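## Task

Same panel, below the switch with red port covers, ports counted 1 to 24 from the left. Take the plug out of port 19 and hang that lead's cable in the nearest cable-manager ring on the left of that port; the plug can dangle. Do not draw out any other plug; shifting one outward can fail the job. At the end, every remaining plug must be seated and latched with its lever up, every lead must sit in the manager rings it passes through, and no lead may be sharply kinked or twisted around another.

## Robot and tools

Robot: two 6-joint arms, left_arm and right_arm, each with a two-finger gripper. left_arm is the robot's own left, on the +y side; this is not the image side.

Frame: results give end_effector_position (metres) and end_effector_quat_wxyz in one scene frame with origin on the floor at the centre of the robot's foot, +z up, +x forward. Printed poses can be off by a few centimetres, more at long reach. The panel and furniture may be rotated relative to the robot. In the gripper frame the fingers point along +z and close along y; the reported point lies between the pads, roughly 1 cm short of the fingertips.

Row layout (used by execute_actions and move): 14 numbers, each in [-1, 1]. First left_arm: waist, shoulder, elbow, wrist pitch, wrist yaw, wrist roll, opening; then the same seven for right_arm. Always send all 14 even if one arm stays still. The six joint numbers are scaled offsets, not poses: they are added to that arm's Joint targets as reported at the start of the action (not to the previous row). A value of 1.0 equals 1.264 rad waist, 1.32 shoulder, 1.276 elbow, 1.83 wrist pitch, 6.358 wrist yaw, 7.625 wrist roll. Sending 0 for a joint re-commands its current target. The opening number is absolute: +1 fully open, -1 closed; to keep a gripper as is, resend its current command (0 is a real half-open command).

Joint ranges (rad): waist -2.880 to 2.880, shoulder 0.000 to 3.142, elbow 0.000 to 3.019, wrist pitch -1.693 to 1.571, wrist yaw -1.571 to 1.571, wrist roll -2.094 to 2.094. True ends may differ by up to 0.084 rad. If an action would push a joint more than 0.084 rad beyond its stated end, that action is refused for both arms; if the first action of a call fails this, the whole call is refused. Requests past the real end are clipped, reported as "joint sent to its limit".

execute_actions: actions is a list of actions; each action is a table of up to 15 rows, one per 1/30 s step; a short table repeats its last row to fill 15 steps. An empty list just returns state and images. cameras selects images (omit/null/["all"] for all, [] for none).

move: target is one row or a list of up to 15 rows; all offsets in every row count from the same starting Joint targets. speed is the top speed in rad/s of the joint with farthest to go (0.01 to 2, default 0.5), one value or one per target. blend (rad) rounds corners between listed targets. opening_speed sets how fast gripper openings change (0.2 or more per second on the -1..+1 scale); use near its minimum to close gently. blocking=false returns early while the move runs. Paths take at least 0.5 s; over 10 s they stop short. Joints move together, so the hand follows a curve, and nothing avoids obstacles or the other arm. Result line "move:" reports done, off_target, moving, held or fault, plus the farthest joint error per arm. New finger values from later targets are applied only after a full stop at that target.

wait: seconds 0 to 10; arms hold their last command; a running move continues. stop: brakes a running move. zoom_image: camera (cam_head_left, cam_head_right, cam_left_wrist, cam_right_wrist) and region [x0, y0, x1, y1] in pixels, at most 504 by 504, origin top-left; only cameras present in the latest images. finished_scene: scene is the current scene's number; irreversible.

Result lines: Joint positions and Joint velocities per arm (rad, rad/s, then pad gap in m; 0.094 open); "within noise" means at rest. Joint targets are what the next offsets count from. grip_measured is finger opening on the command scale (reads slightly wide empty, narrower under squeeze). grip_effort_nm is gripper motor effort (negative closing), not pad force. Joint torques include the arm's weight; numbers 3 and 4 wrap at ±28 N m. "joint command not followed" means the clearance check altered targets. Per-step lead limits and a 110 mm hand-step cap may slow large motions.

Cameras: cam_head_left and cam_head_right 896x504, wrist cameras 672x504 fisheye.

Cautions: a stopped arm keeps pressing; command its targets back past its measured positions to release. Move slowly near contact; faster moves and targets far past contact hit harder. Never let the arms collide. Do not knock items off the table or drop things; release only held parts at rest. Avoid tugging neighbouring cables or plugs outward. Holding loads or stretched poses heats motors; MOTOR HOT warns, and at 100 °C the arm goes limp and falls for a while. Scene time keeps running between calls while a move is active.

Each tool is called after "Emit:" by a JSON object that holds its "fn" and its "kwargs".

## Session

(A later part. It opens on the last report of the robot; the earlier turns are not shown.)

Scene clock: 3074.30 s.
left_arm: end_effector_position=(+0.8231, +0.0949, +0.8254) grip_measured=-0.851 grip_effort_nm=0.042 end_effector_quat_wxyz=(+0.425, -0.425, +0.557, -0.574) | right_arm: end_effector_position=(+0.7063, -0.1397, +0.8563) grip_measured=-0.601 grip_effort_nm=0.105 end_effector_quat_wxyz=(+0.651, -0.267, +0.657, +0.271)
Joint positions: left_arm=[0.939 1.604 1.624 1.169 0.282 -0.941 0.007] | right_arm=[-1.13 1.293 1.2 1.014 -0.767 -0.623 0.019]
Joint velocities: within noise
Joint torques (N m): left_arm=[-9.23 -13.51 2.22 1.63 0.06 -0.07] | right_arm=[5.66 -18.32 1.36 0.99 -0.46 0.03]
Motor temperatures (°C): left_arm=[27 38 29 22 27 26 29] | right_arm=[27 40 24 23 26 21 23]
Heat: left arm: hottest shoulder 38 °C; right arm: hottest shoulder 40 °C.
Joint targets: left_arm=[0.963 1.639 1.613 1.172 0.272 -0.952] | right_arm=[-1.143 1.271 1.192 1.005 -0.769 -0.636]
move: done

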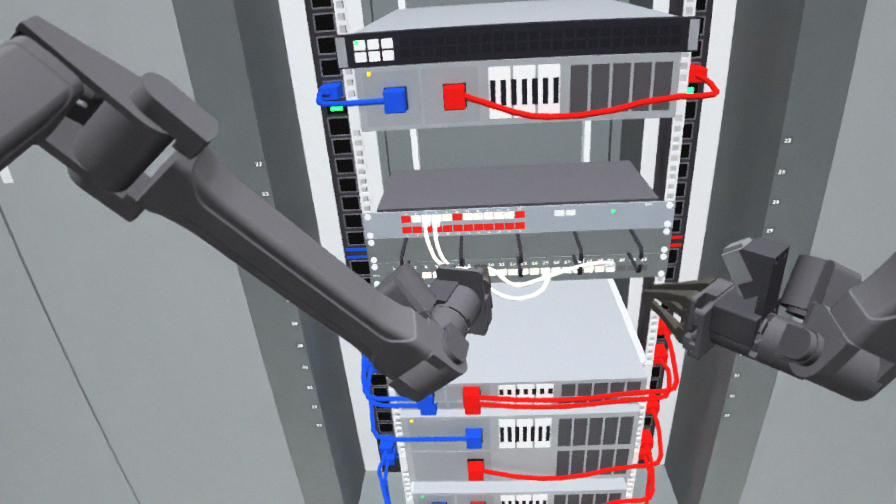

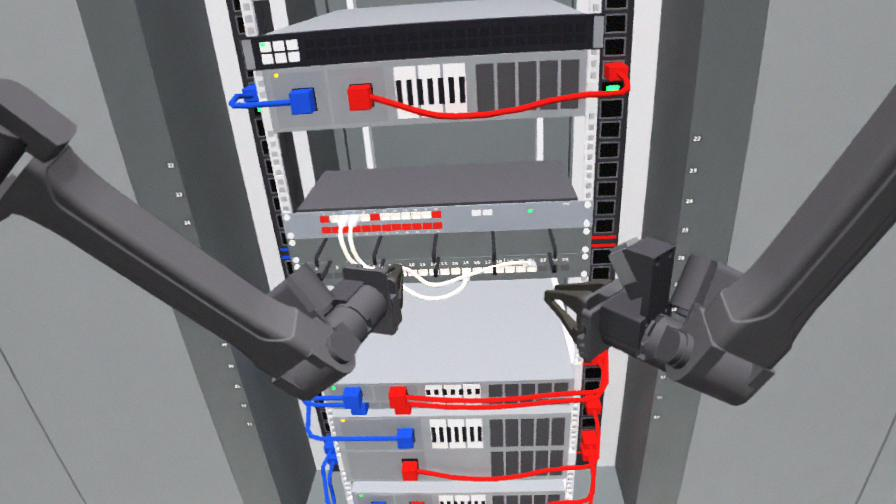

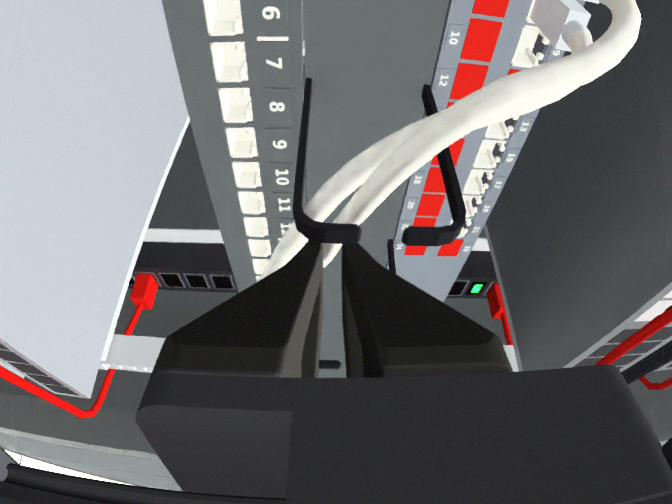

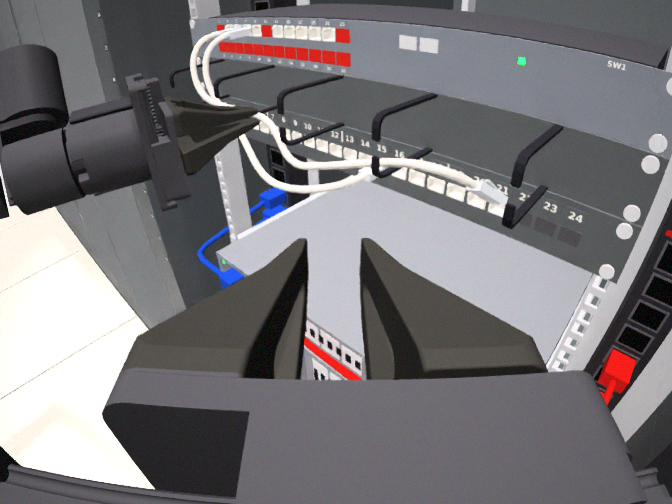

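Emit:
{"fn": "move", "kwargs": {"target": [[0,0.002,-0.0195,0.0145,0,0,-0.85,0,0,0,0,0,0,-0.6]], "speed": 0.05}}

Emit:
{"fn": "zoom_image", "kwargs": {"camera": "cam_left_wrist", "region": [230, 100, 430, 300]}}

Emit:
{"fn": "zoom_image", "kwargs": {"camera": "cam_head_left", "region": [430, 230, 530, 300]}}

Scene clock: 3088.23 s.
left_arm: end_effector_position=(+0.8150, +0.0943, +0.8240) grip_measured=-0.851 grip_effort_nm=0.032 end_effector_quat_wxyz=(+0.426, -0.426, +0.556, -0.572) | right_arm: end_effector_position=(+0.7063, -0.1397, +0.8563) grip_measured=-0.601 grip_effort_nm=0.105 end_effector_quat_wxyz=(+0.651, -0.267, +0.657, +0.271)
Joint positions: left_arm=[0.939 1.604 1.602 1.194 0.278 -0.941 0.007] | right_arm=[-1.13 1.293 1.2 1.014 -0.767 -0.623 0.019]
Joint velocities: within noise
Joint torques (N m): left_arm=[-9.29 -13.16 1.98 1.7 0.22 -0.06] | right_arm=[5.54 -18.49 1.35 0.99 -0.48 0.07]
Motor temperatures (°C): left_arm=[28 39 28 22 26 26 29] | right_arm=[27 40 24 23 26 21 23]
Heat: left arm: hottest shoulder 39 °C; right arm: hottest shoulder 40 °C.
Joint targets: left_arm=[0.963 1.641 1.588 1.198 0.272 -0.952] | right_arm=[-1.143 1.271 1.192 1.005 -0.769 -0.636]
move: off_target (left_arm); left_arm: the shoulder is farthest, 0.037 rad from its target

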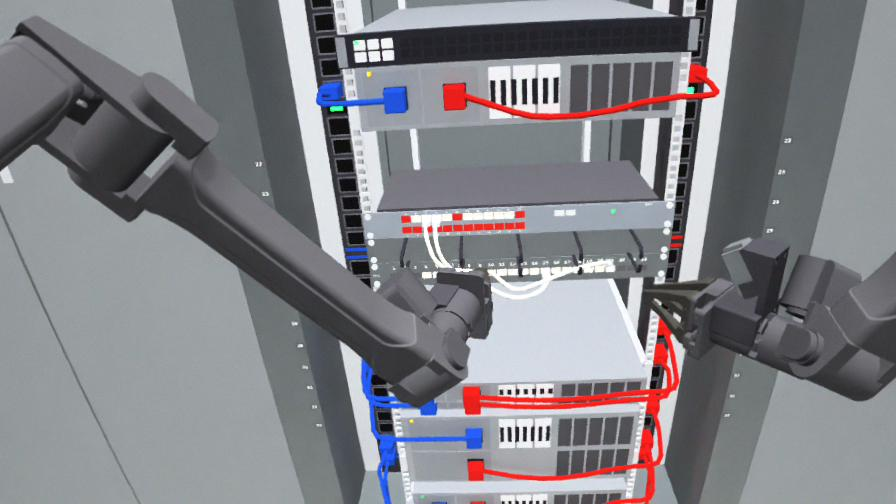

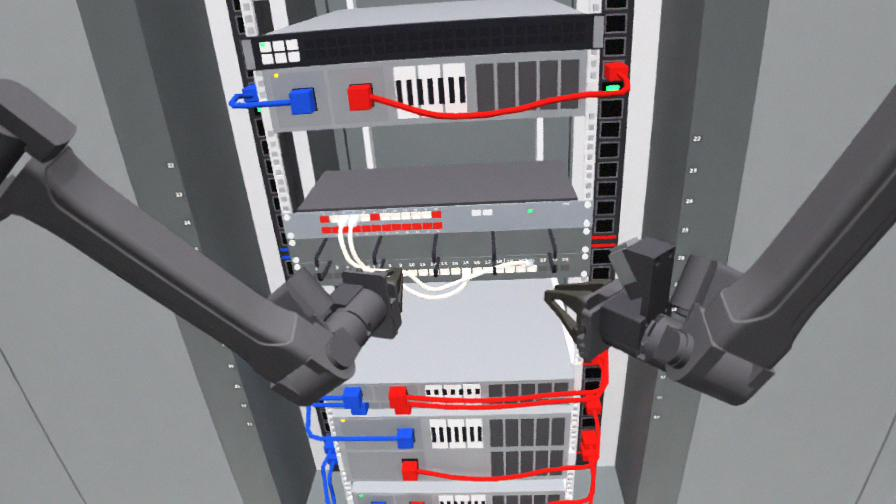

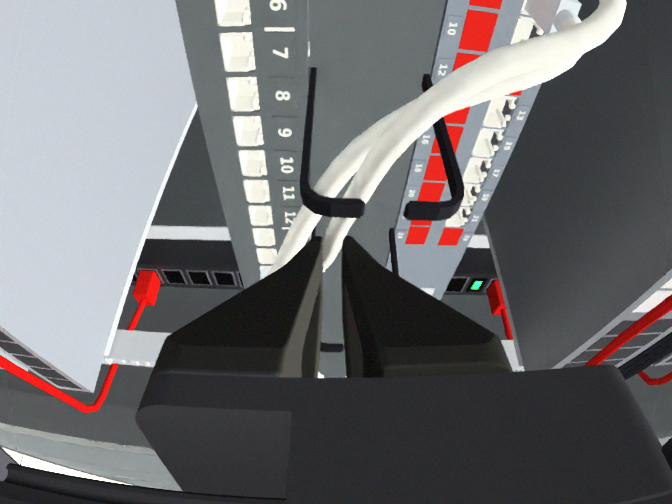

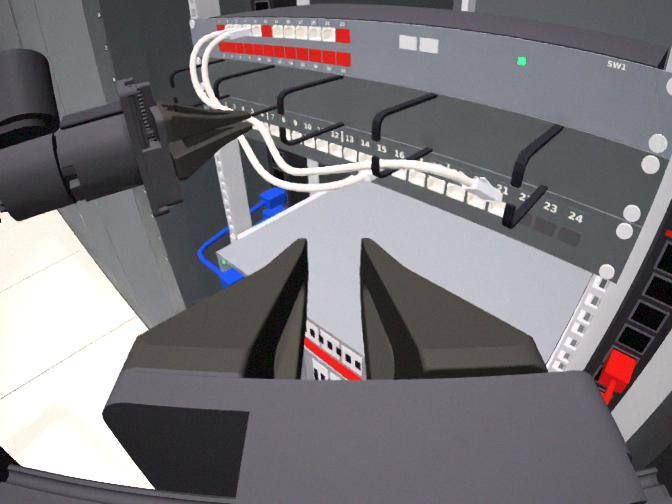

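Scaled by 2.520 from the camera's 672x504 image, which has a finer 960x720 frame.

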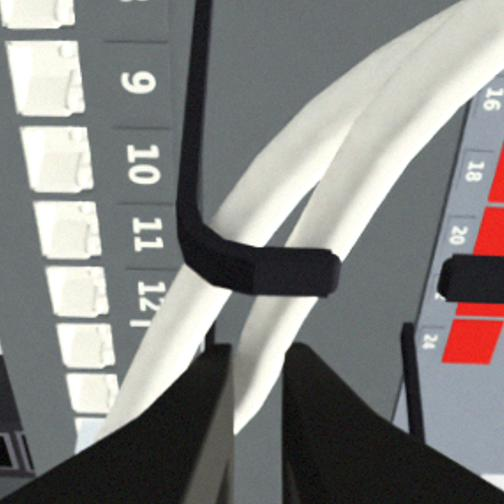

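Scaled by 5.040 from the camera's 896x504 image, which has a finer 1280x720 frame.

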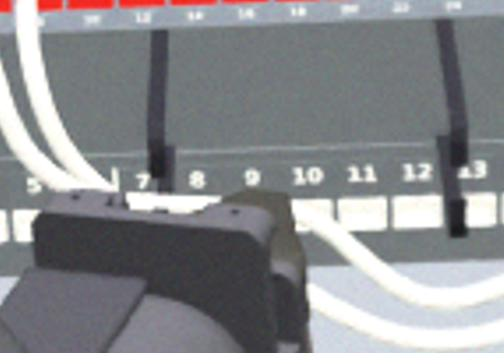

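Emit:
{"fn": "wait", "kwargs": {"seconds": 10, "cameras": []}}

Emit:
{"fn": "move", "kwargs": {"target": [[0,0.002,-0.0195,0.0145,0,0,-0.85,0,0,0,0,0,0,-0.6]], "speed": 0.04}}

Emit:
{"fn": "zoom_image", "kwargs": {"camera": "cam_left_wrist", "region": [230, 80, 430, 280]}}

Emit:
{"fn": "zoom_image", "kwargs": {"camera": "cam_head_left", "region": [430, 230, 530, 300]}}

Scene clock: 3109.97 s.
left_arm: end_effector_position=(+0.8147, +0.0944, +0.8240) grip_measured=-0.851 grip_effort_nm=0.032 end_effector_quat_wxyz=(+0.426, -0.426, +0.556, -0.572) | right_arm: end_effector_position=(+0.7063, -0.1397, +0.8563) grip_measured=-0.601 grip_effort_nm=0.100 end_effector_quat_wxyz=(+0.651, -0.267, +0.657, +0.271)
Joint positions: left_arm=[0.939 1.604 1.601 1.196 0.277 -0.941 0.007] | right_arm=[-1.13 1.293 1.2 1.014 -0.767 -0.623 0.019]
Joint velocities: within noise
Joint torques (N m): left_arm=[-9.35 -13.16 1.99 1.68 0.21 -0.07] | right_arm=[5.6 -18.26 1.42 0.98 -0.48 0.06]
Motor temperatures (°C): left_arm=[28 40 27 22 26 26 29] | right_arm=[27 40 24 23 26 21 23]
Heat: left arm: hottest shoulder 40 °C; right arm: hottest shoulder 40 °C.
Joint targets: left_arm=[0.963 1.641 1.588 1.198 0.271 -0.952] | right_arm=[-1.143 1.271 1.192 1.005 -0.769 -0.636]
Tool commands: left_gripper/opening=-0.85 right_gripper/opening=-0.6
wait: 10.00 s; at rest from the start
No camera images: "cameras" was empty.

Scene clock: 3111.23 s.
left_arm: end_effector_position=(+0.8010, +0.0896, +0.8181) grip_measured=-0.851 grip_effort_nm=0.032 end_effector_quat_wxyz=(+0.421, -0.428, +0.559, -0.571) | right_arm: end_effector_position=(+0.7063, -0.1397, +0.8563) grip_measured=-0.601 grip_effort_nm=0.095 end_effector_quat_wxyz=(+0.651, -0.267, +0.657, +0.271)
Joint positions: left_arm=[0.939 1.609 1.57 1.219 0.276 -0.941 0.007] | right_arm=[-1.13 1.293 1.2 1.014 -0.767 -0.623 0.019]
Joint velocities: left_arm=[-0.005 -0.024 -0.002 -0.046 0.007 0.051 0] | right_arm=[within noise]
Joint torques (N m): left_arm=[-9.41 -12.98 2.18 1.8 0.27 -0.09] | right_arm=[5.42 -18.67 1.43 1.02 -0.48 0.06]
Motor temperatures (°C): left_arm=[28 40 27 22 26 26 29] | right_arm=[27 40 24 23 26 21 23]
Heat: left arm: hottest shoulder 40 °C; right arm: hottest shoulder 40 °C.
Joint targets: left_arm=[0.963 1.644 1.563 1.225 0.272 -0.952] | right_arm=[-1.143 1.271 1.192 1.005 -0.769 -0.636]
move: done

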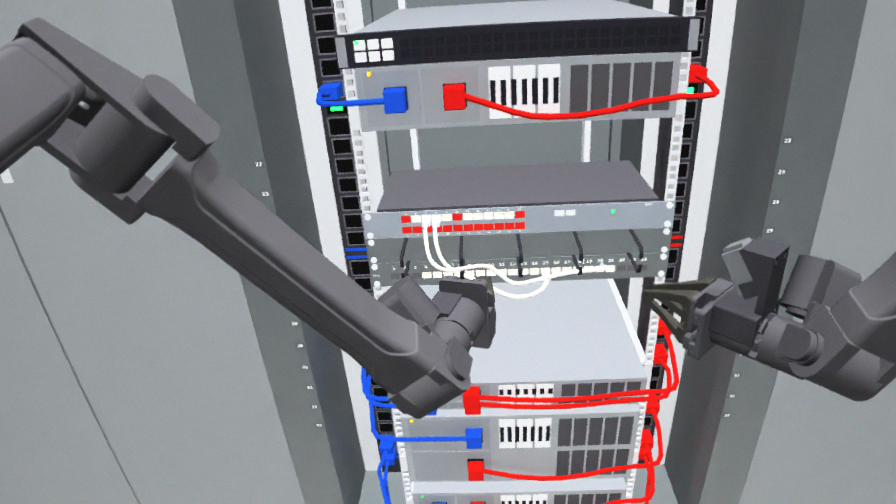

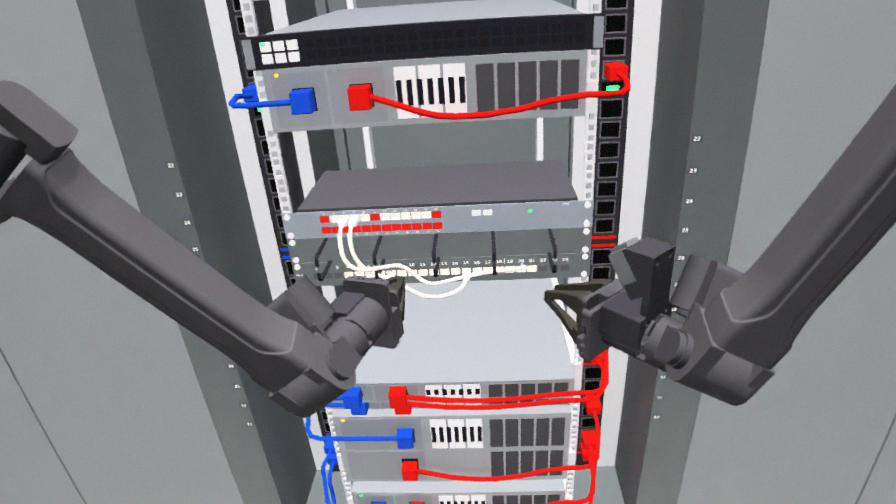

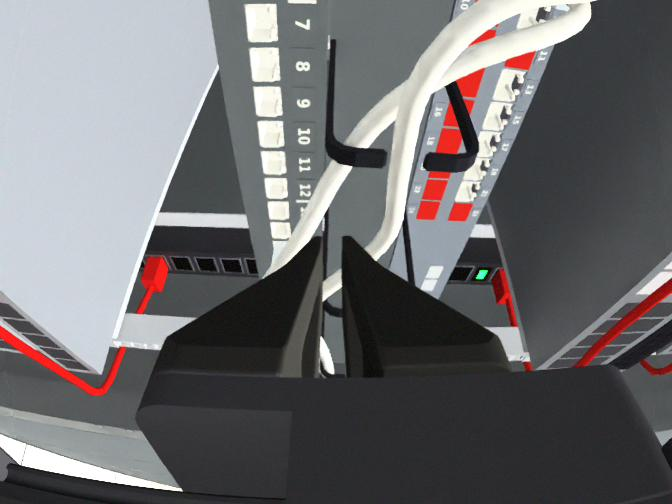

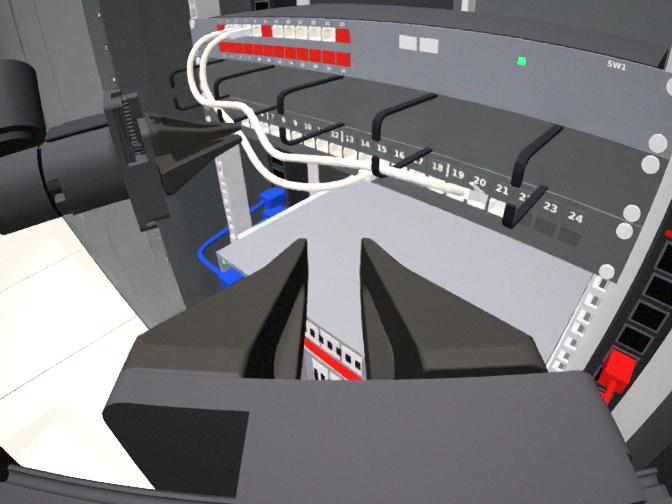

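Scaled by 2.520 from the camera's 672x504 image, which has a finer 960x720 frame.

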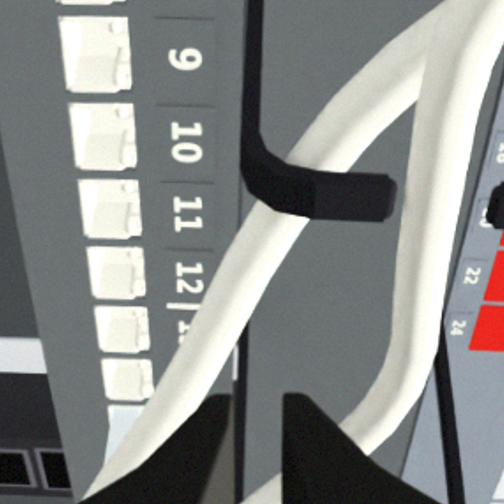

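Scaled by 5.040 from the camera's 896x504 image, which has a finer 1280x720 frame.

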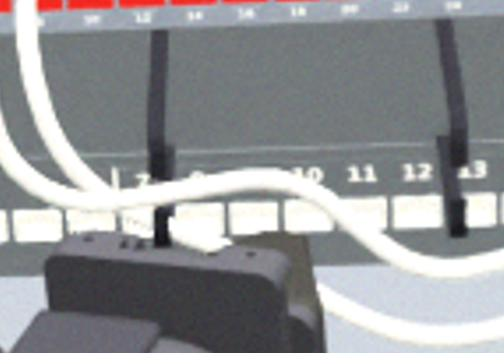

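Emit:
{"fn": "move", "kwargs": {"target": [[0,-0.02,-0.1,0.058,0,0,-0.85,0,0,0,0,0,0,-0.6]], "speed": 0.12}}

Emit:
{"fn": "zoom_image", "kwargs": {"camera": "cam_right_wrist", "region": [360, 100, 560, 260]}}

Emit:
{"fn": "zoom_image", "kwargs": {"camera": "cam_head_left", "region": [540, 240, 640, 300]}}

Emit:
{"fn": "zoom_image", "kwargs": {"camera": "cam_head_right", "region": [460, 240, 560, 300]}}

Emit:
{"fn": "zoom_image", "kwargs": {"camera": "cam_left_wrist", "region": [230, 60, 480, 310]}}

Emit:
{"fn": "zoom_image", "kwargs": {"camera": "cam_head_left", "region": [440, 250, 490, 290]}}

Scene clock: 3146.30 s.
left_arm: end_effector_position=(+0.7515, +0.0804, +0.8090) grip_measured=-0.851 grip_effort_nm=0.032 end_effector_quat_wxyz=(+0.410, -0.430, +0.567, -0.570) | right_arm: end_effector_position=(+0.7063, -0.1397, +0.8563) grip_measured=-0.601 grip_effort_nm=0.100 end_effector_quat_wxyz=(+0.651, -0.267, +0.657, +0.271)
Joint positions: left_arm=[0.939 1.609 1.442 1.318 0.276 -0.941 0.007] | right_arm=[-1.13 1.293 1.2 1.014 -0.767 -0.623 0.019]
Joint velocities: within noise
Joint torques (N m): left_arm=[-9.17 -13.68 1.26 2.13 0.3 -0.07] | right_arm=[5.66 -18.55 1.42 1.05 -0.48 0.04]
Motor temperatures (°C): left_arm=[28 39 26 22 26 26 28] | right_arm=[27 40 24 23 26 21 23]
Heat: left arm: hottest shoulder 39 °C; right arm: hottest shoulder 40 °C.
Joint targets: left_arm=[0.963 1.618 1.435 1.331 0.272 -0.952] | right_arm=[-1.143 1.271 1.192 1.005 -0.769 -0.636]
move: done

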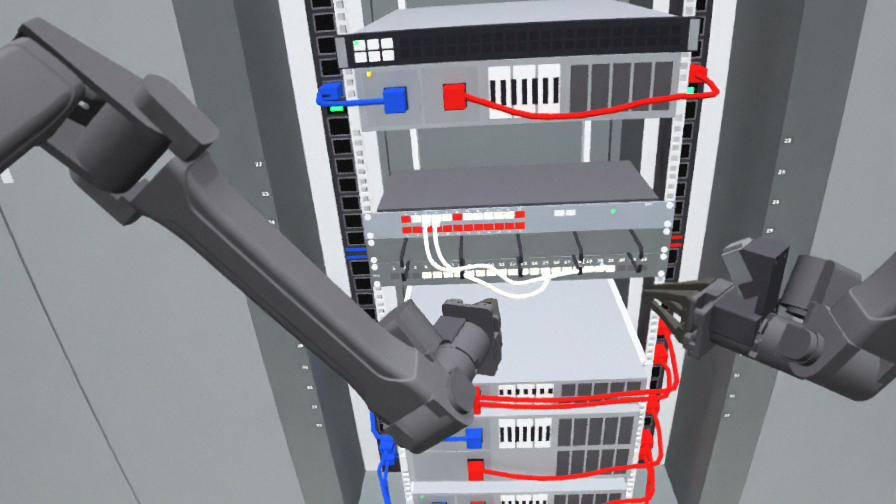

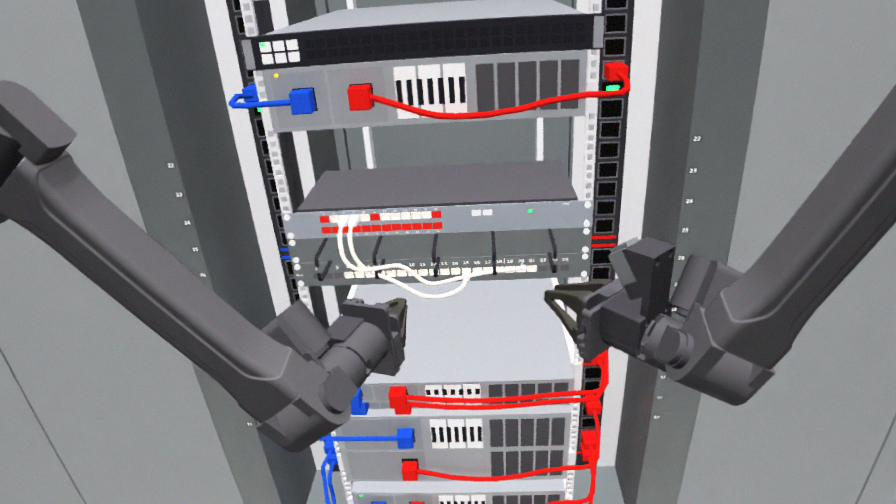

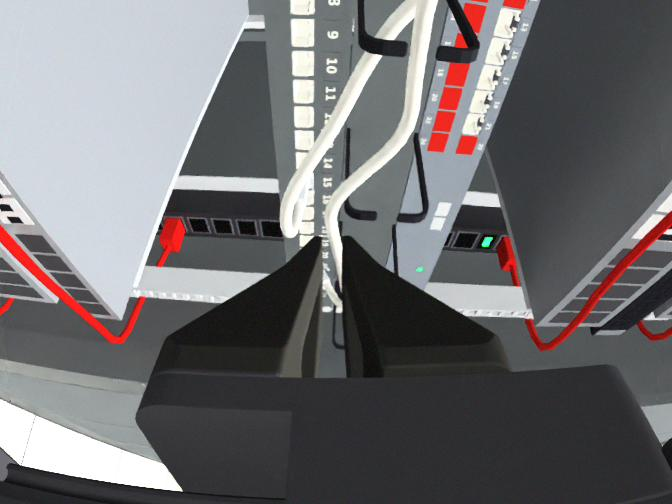

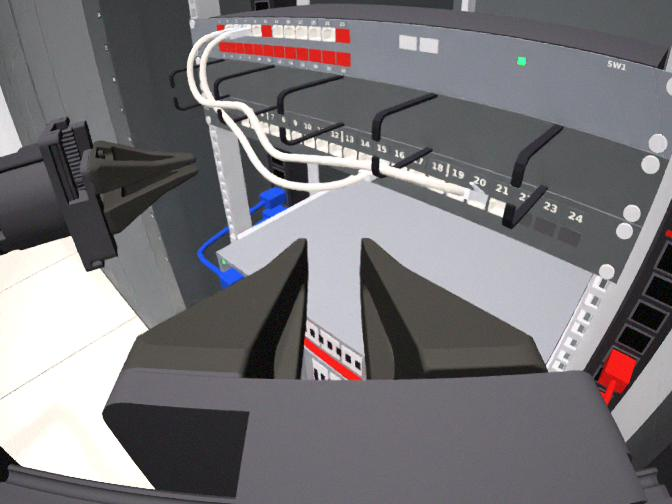

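Scaled by 2.520 from the camera's 672x504 image, which has a finer 960x720 frame.

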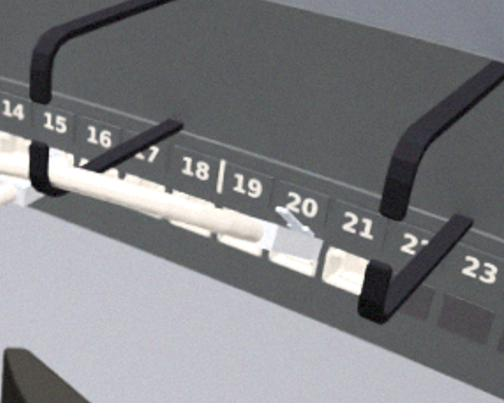

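Scaled by 5.040 from the camera's 896x504 image, which has a finer 1280x720 frame.

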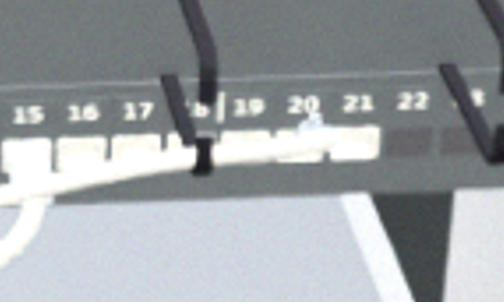

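Scaled by 5.040 from the camera's 896x504 image, which has a finer 1280x720 frame.

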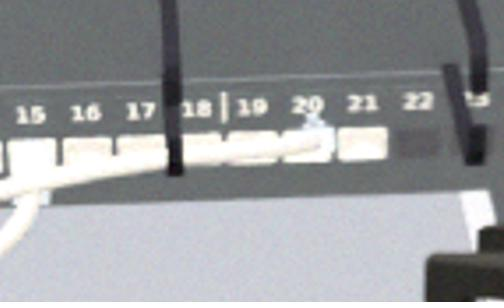

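Scaled by 2.016 from the camera's 672x504 image, which has a finer 960x720 frame.

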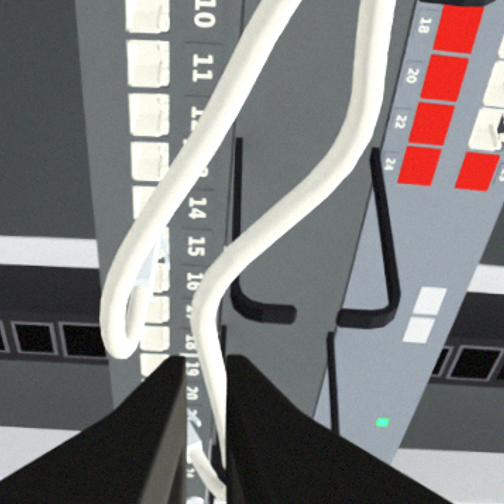

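Scaled by 10.080 from the camera's 896x504 image, which has a finer 1280x720 frame.

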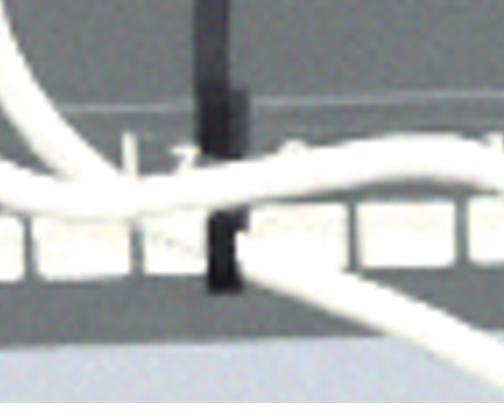

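Emit:
{"fn": "move", "kwargs": {"target": [[0,-0.01,-0.03,0.0,0,0,-0.85,0.2366,0.2886,0.1426,0.3044,0.1254,0.1967,-0.5]], "speed": 0.5}}

Emit:
{"fn": "zoom_image", "kwargs": {"camera": "cam_right_wrist", "region": [240, 60, 440, 260]}}

Scene clock: 3194.27 s.
left_arm: end_effector_position=(+0.7352, +0.0745, +0.8020) grip_measured=-0.851 grip_effort_nm=0.027 end_effector_quat_wxyz=(+0.395, -0.433, +0.577, -0.569) | right_arm: end_effector_position=(+0.7191, -0.0980, +0.8181) grip_measured=-0.501 grip_effort_nm=0.110 end_effector_quat_wxyz=(+0.482, +0.513, +0.530, +0.473)
Joint positions: left_arm=[0.939 1.609 1.404 1.32 0.276 -0.941 0.007] | right_arm=[-0.864 1.635 1.359 1.544 0.025 0.849 0.023]
Joint velocities: within noise
Joint torques (N m): left_arm=[-9.29 -14.15 1.01 1.98 0.28 -0.06] | right_arm=[12.69 -11.99 2.14 2.03 -0.3 0.27]
Motor temperatures (°C): left_arm=[28 40 26 22 26 26 28] | right_arm=[27 41 24 23 26 21 23]
Heat: left arm: hottest shoulder 40 °C; right arm: hottest shoulder 41 °C.
Joint targets: left_arm=[0.963 1.604 1.397 1.331 0.272 -0.952] | right_arm=[-0.844 1.652 1.374 1.561 0.028 0.864]
move: done

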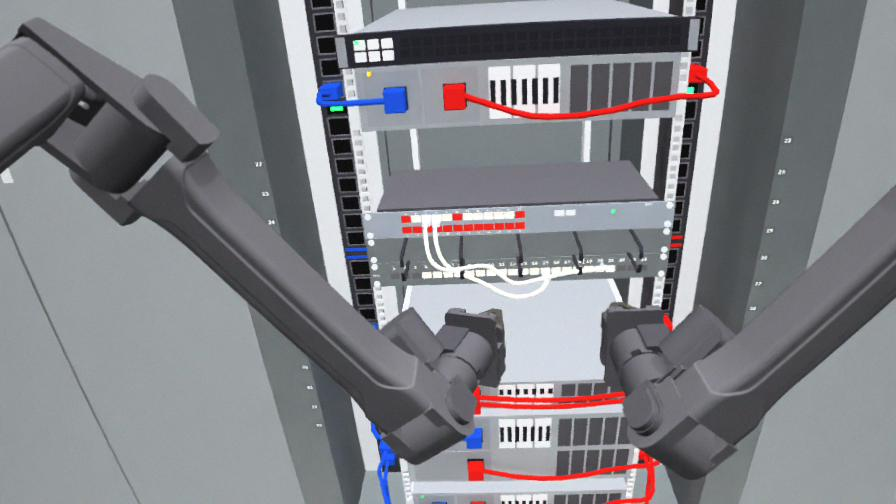

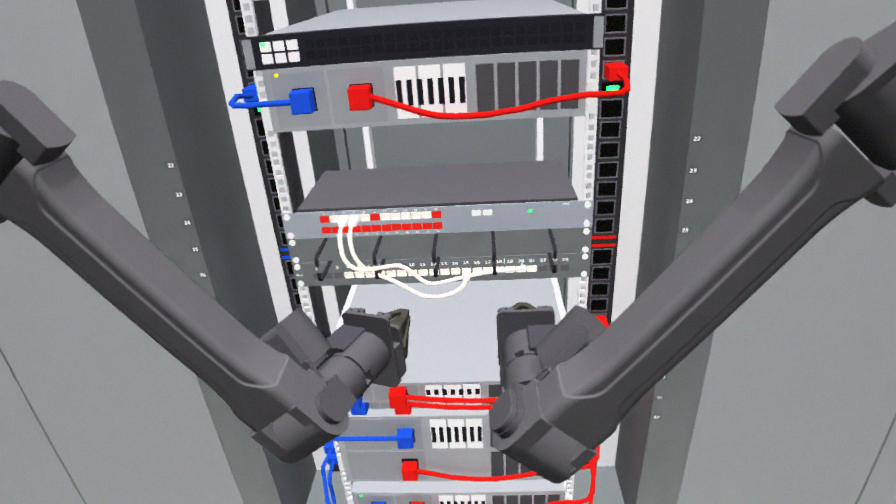

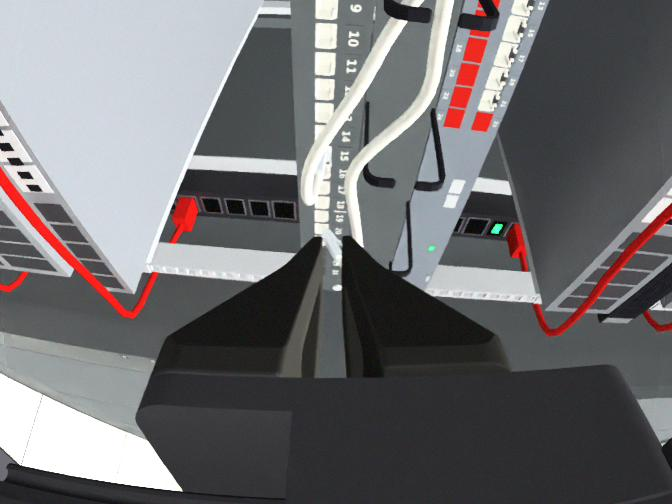

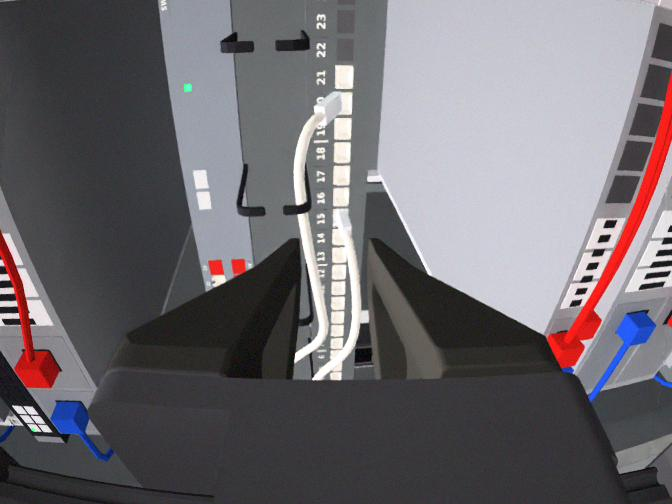

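Scaled by 2.520 from the camera's 672x504 image, which has a finer 960x720 frame.

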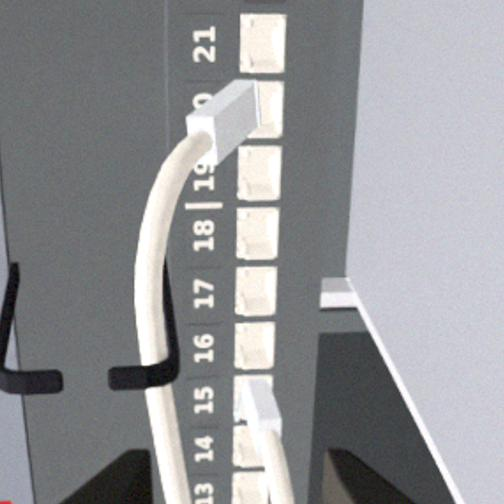

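Emit:
{"fn": "move", "kwargs": {"target": [[0,0,0,0,0,0,-0.85,0.0015,0.0288,0.2085,-0.1344,0,0,-0.5]], "speed": 0.12}}

Emit:
{"fn": "zoom_image", "kwargs": {"camera": "cam_right_wrist", "region": [240, 100, 440, 300]}}

Emit:
{"fn": "zoom_image", "kwargs": {"camera": "cam_head_left", "region": [540, 240, 640, 300]}}

Scene clock: 3212.70 s.
left_arm: end_effector_position=(+0.7350, +0.0745, +0.8019) grip_measured=-0.851 grip_effort_nm=0.032 end_effector_quat_wxyz=(+0.395, -0.433, +0.578, -0.569) | right_arm: end_effector_position=(+0.8055, -0.0971, +0.8135) grip_measured=-0.501 grip_effort_nm=0.110 end_effector_quat_wxyz=(+0.484, +0.513, +0.527, +0.474)
Joint positions: left_arm=[0.939 1.609 1.404 1.32 0.276 -0.941 0.007] | right_arm=[-0.864 1.667 1.619 1.325 0.025 0.851 0.023]
Joint velocities: within noise
Joint torques (N m): left_arm=[-9.05 -14.56 1.06 2.04 0.29 -0.08] | right_arm=[13.51 -13.39 4.27 1.02 -0.32 0.24]
Motor temperatures (°C): left_arm=[28 40 25 22 26 26 28] | right_arm=[28 40 24 23 26 21 23]
Heat: left arm: hottest shoulder 40 °C; right arm: hottest shoulder 40 °C.
Joint targets: left_arm=[0.963 1.604 1.397 1.331 0.272 -0.952] | right_arm=[-0.842 1.690 1.640 1.315 0.028 0.864]
move: done

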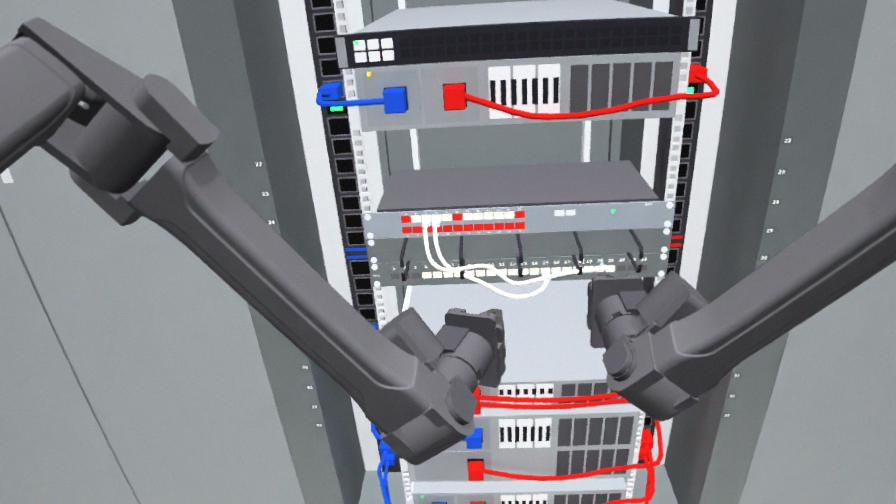

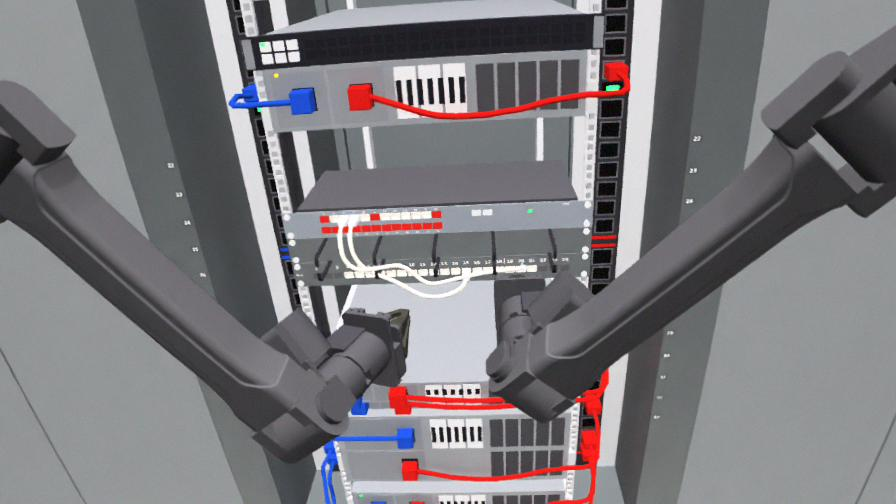

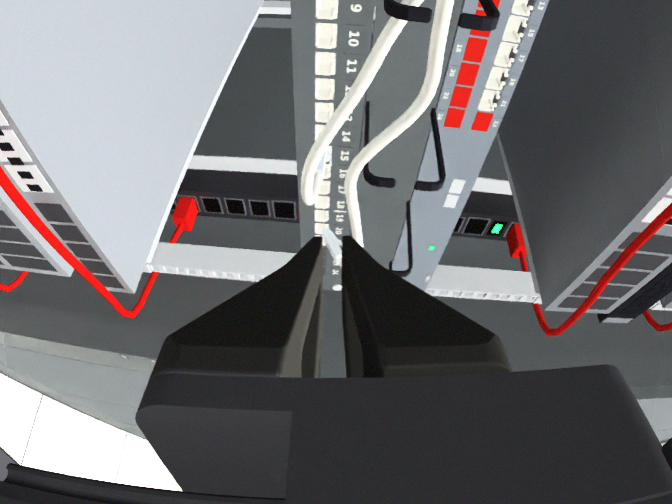

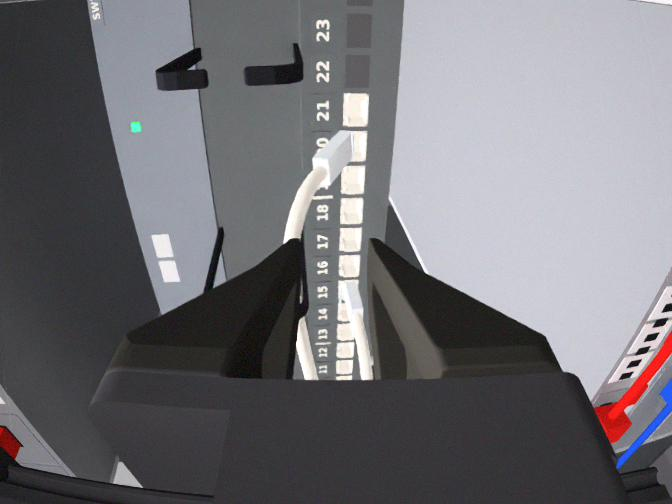

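Scaled by 2.520 from the camera's 672x504 image, which has a finer 960x720 frame.

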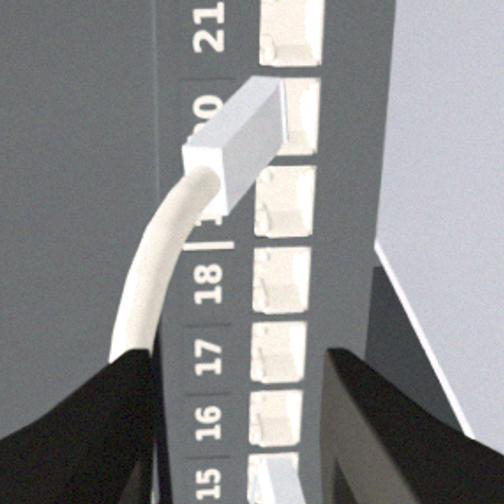

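Scaled by 5.040 from the camera's 896x504 image, which has a finer 1280x720 frame.

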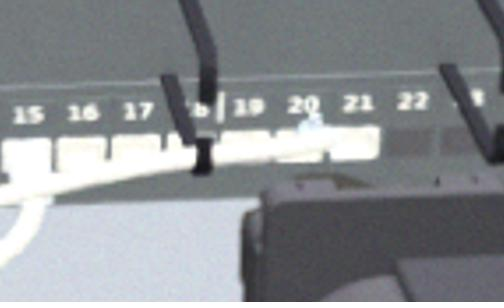

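Emit:
{"fn": "move", "kwargs": {"target": [[0,0,0,0,0,0,-0.85,0.002,0.002,0.055,-0.036,0,0,-0.5]], "speed": 0.08}}

Emit:
{"fn": "zoom_image", "kwargs": {"camera": "cam_right_wrist", "region": [240, 100, 440, 300]}}

Emit:
{"fn": "zoom_image", "kwargs": {"camera": "cam_head_left", "region": [540, 240, 640, 300]}}

Scene clock: 3230.00 s.
left_arm: end_effector_position=(+0.7350, +0.0745, +0.8019) grip_measured=-0.851 grip_effort_nm=0.027 end_effector_quat_wxyz=(+0.395, -0.433, +0.578, -0.569) | right_arm: end_effector_position=(+0.8290, -0.0992, +0.8157) grip_measured=-0.501 grip_effort_nm=0.105 end_effector_quat_wxyz=(+0.483, +0.514, +0.527, +0.474)
Joint positions: left_arm=[0.939 1.609 1.404 1.32 0.276 -0.941 0.007] | right_arm=[-0.863 1.671 1.686 1.259 0.026 0.851 0.023]
Joint velocities: within noise
Joint torques (N m): left_arm=[-9.17 -14.39 1.02 2 0.28 -0.06] | right_arm=[13.45 -14.15 4.96 0.98 -0.33 0.22]
Motor temperatures (°C): left_arm=[28 40 25 22 26 26 28] | right_arm=[28 39 25 23 26 21 23]
Heat: left arm: hottest shoulder 40 °C; right arm: hottest shoulder 39 °C.
Joint targets: left_arm=[0.963 1.604 1.397 1.331 0.272 -0.952] | right_arm=[-0.839 1.692 1.710 1.249 0.028 0.864]
move: done

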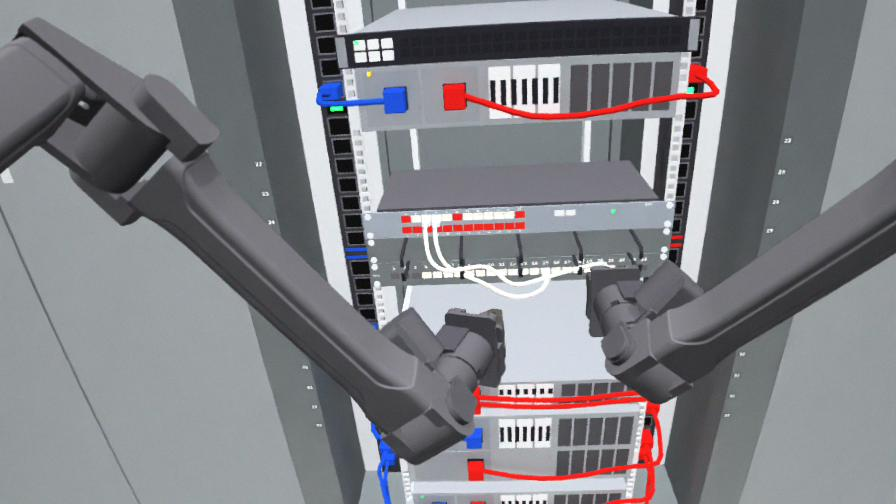

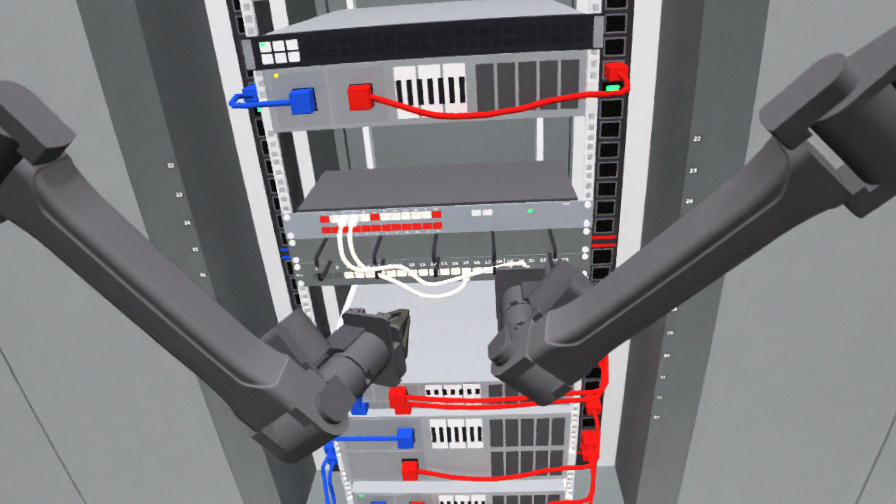

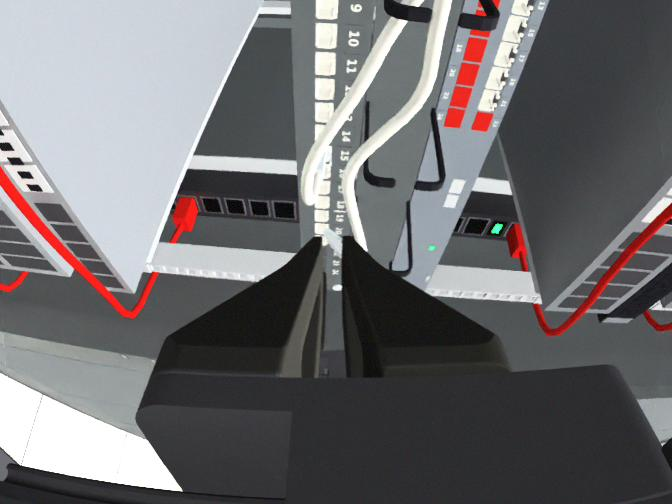

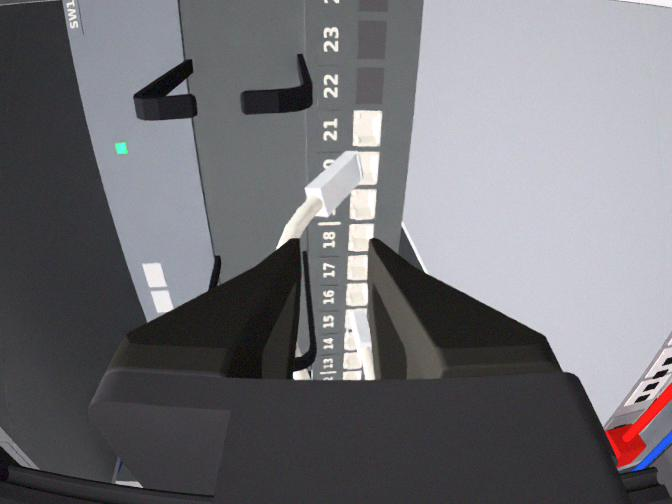

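Scaled by 2.520 from the camera's 672x504 image, which has a finer 960x720 frame.

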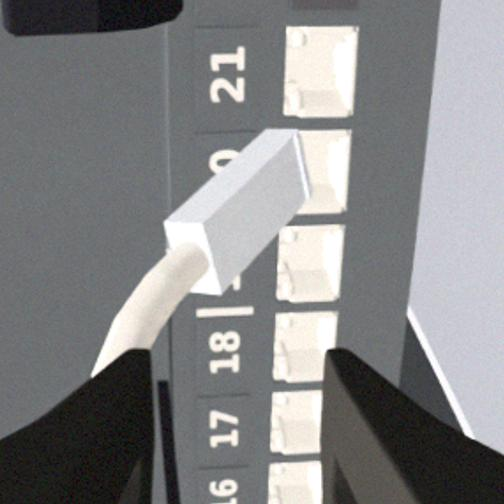

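Scaled by 5.040 from the camera's 896x504 image, which has a finer 1280x720 frame.

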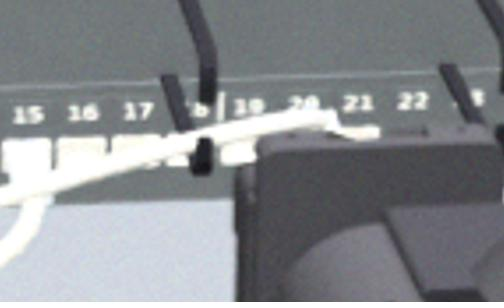

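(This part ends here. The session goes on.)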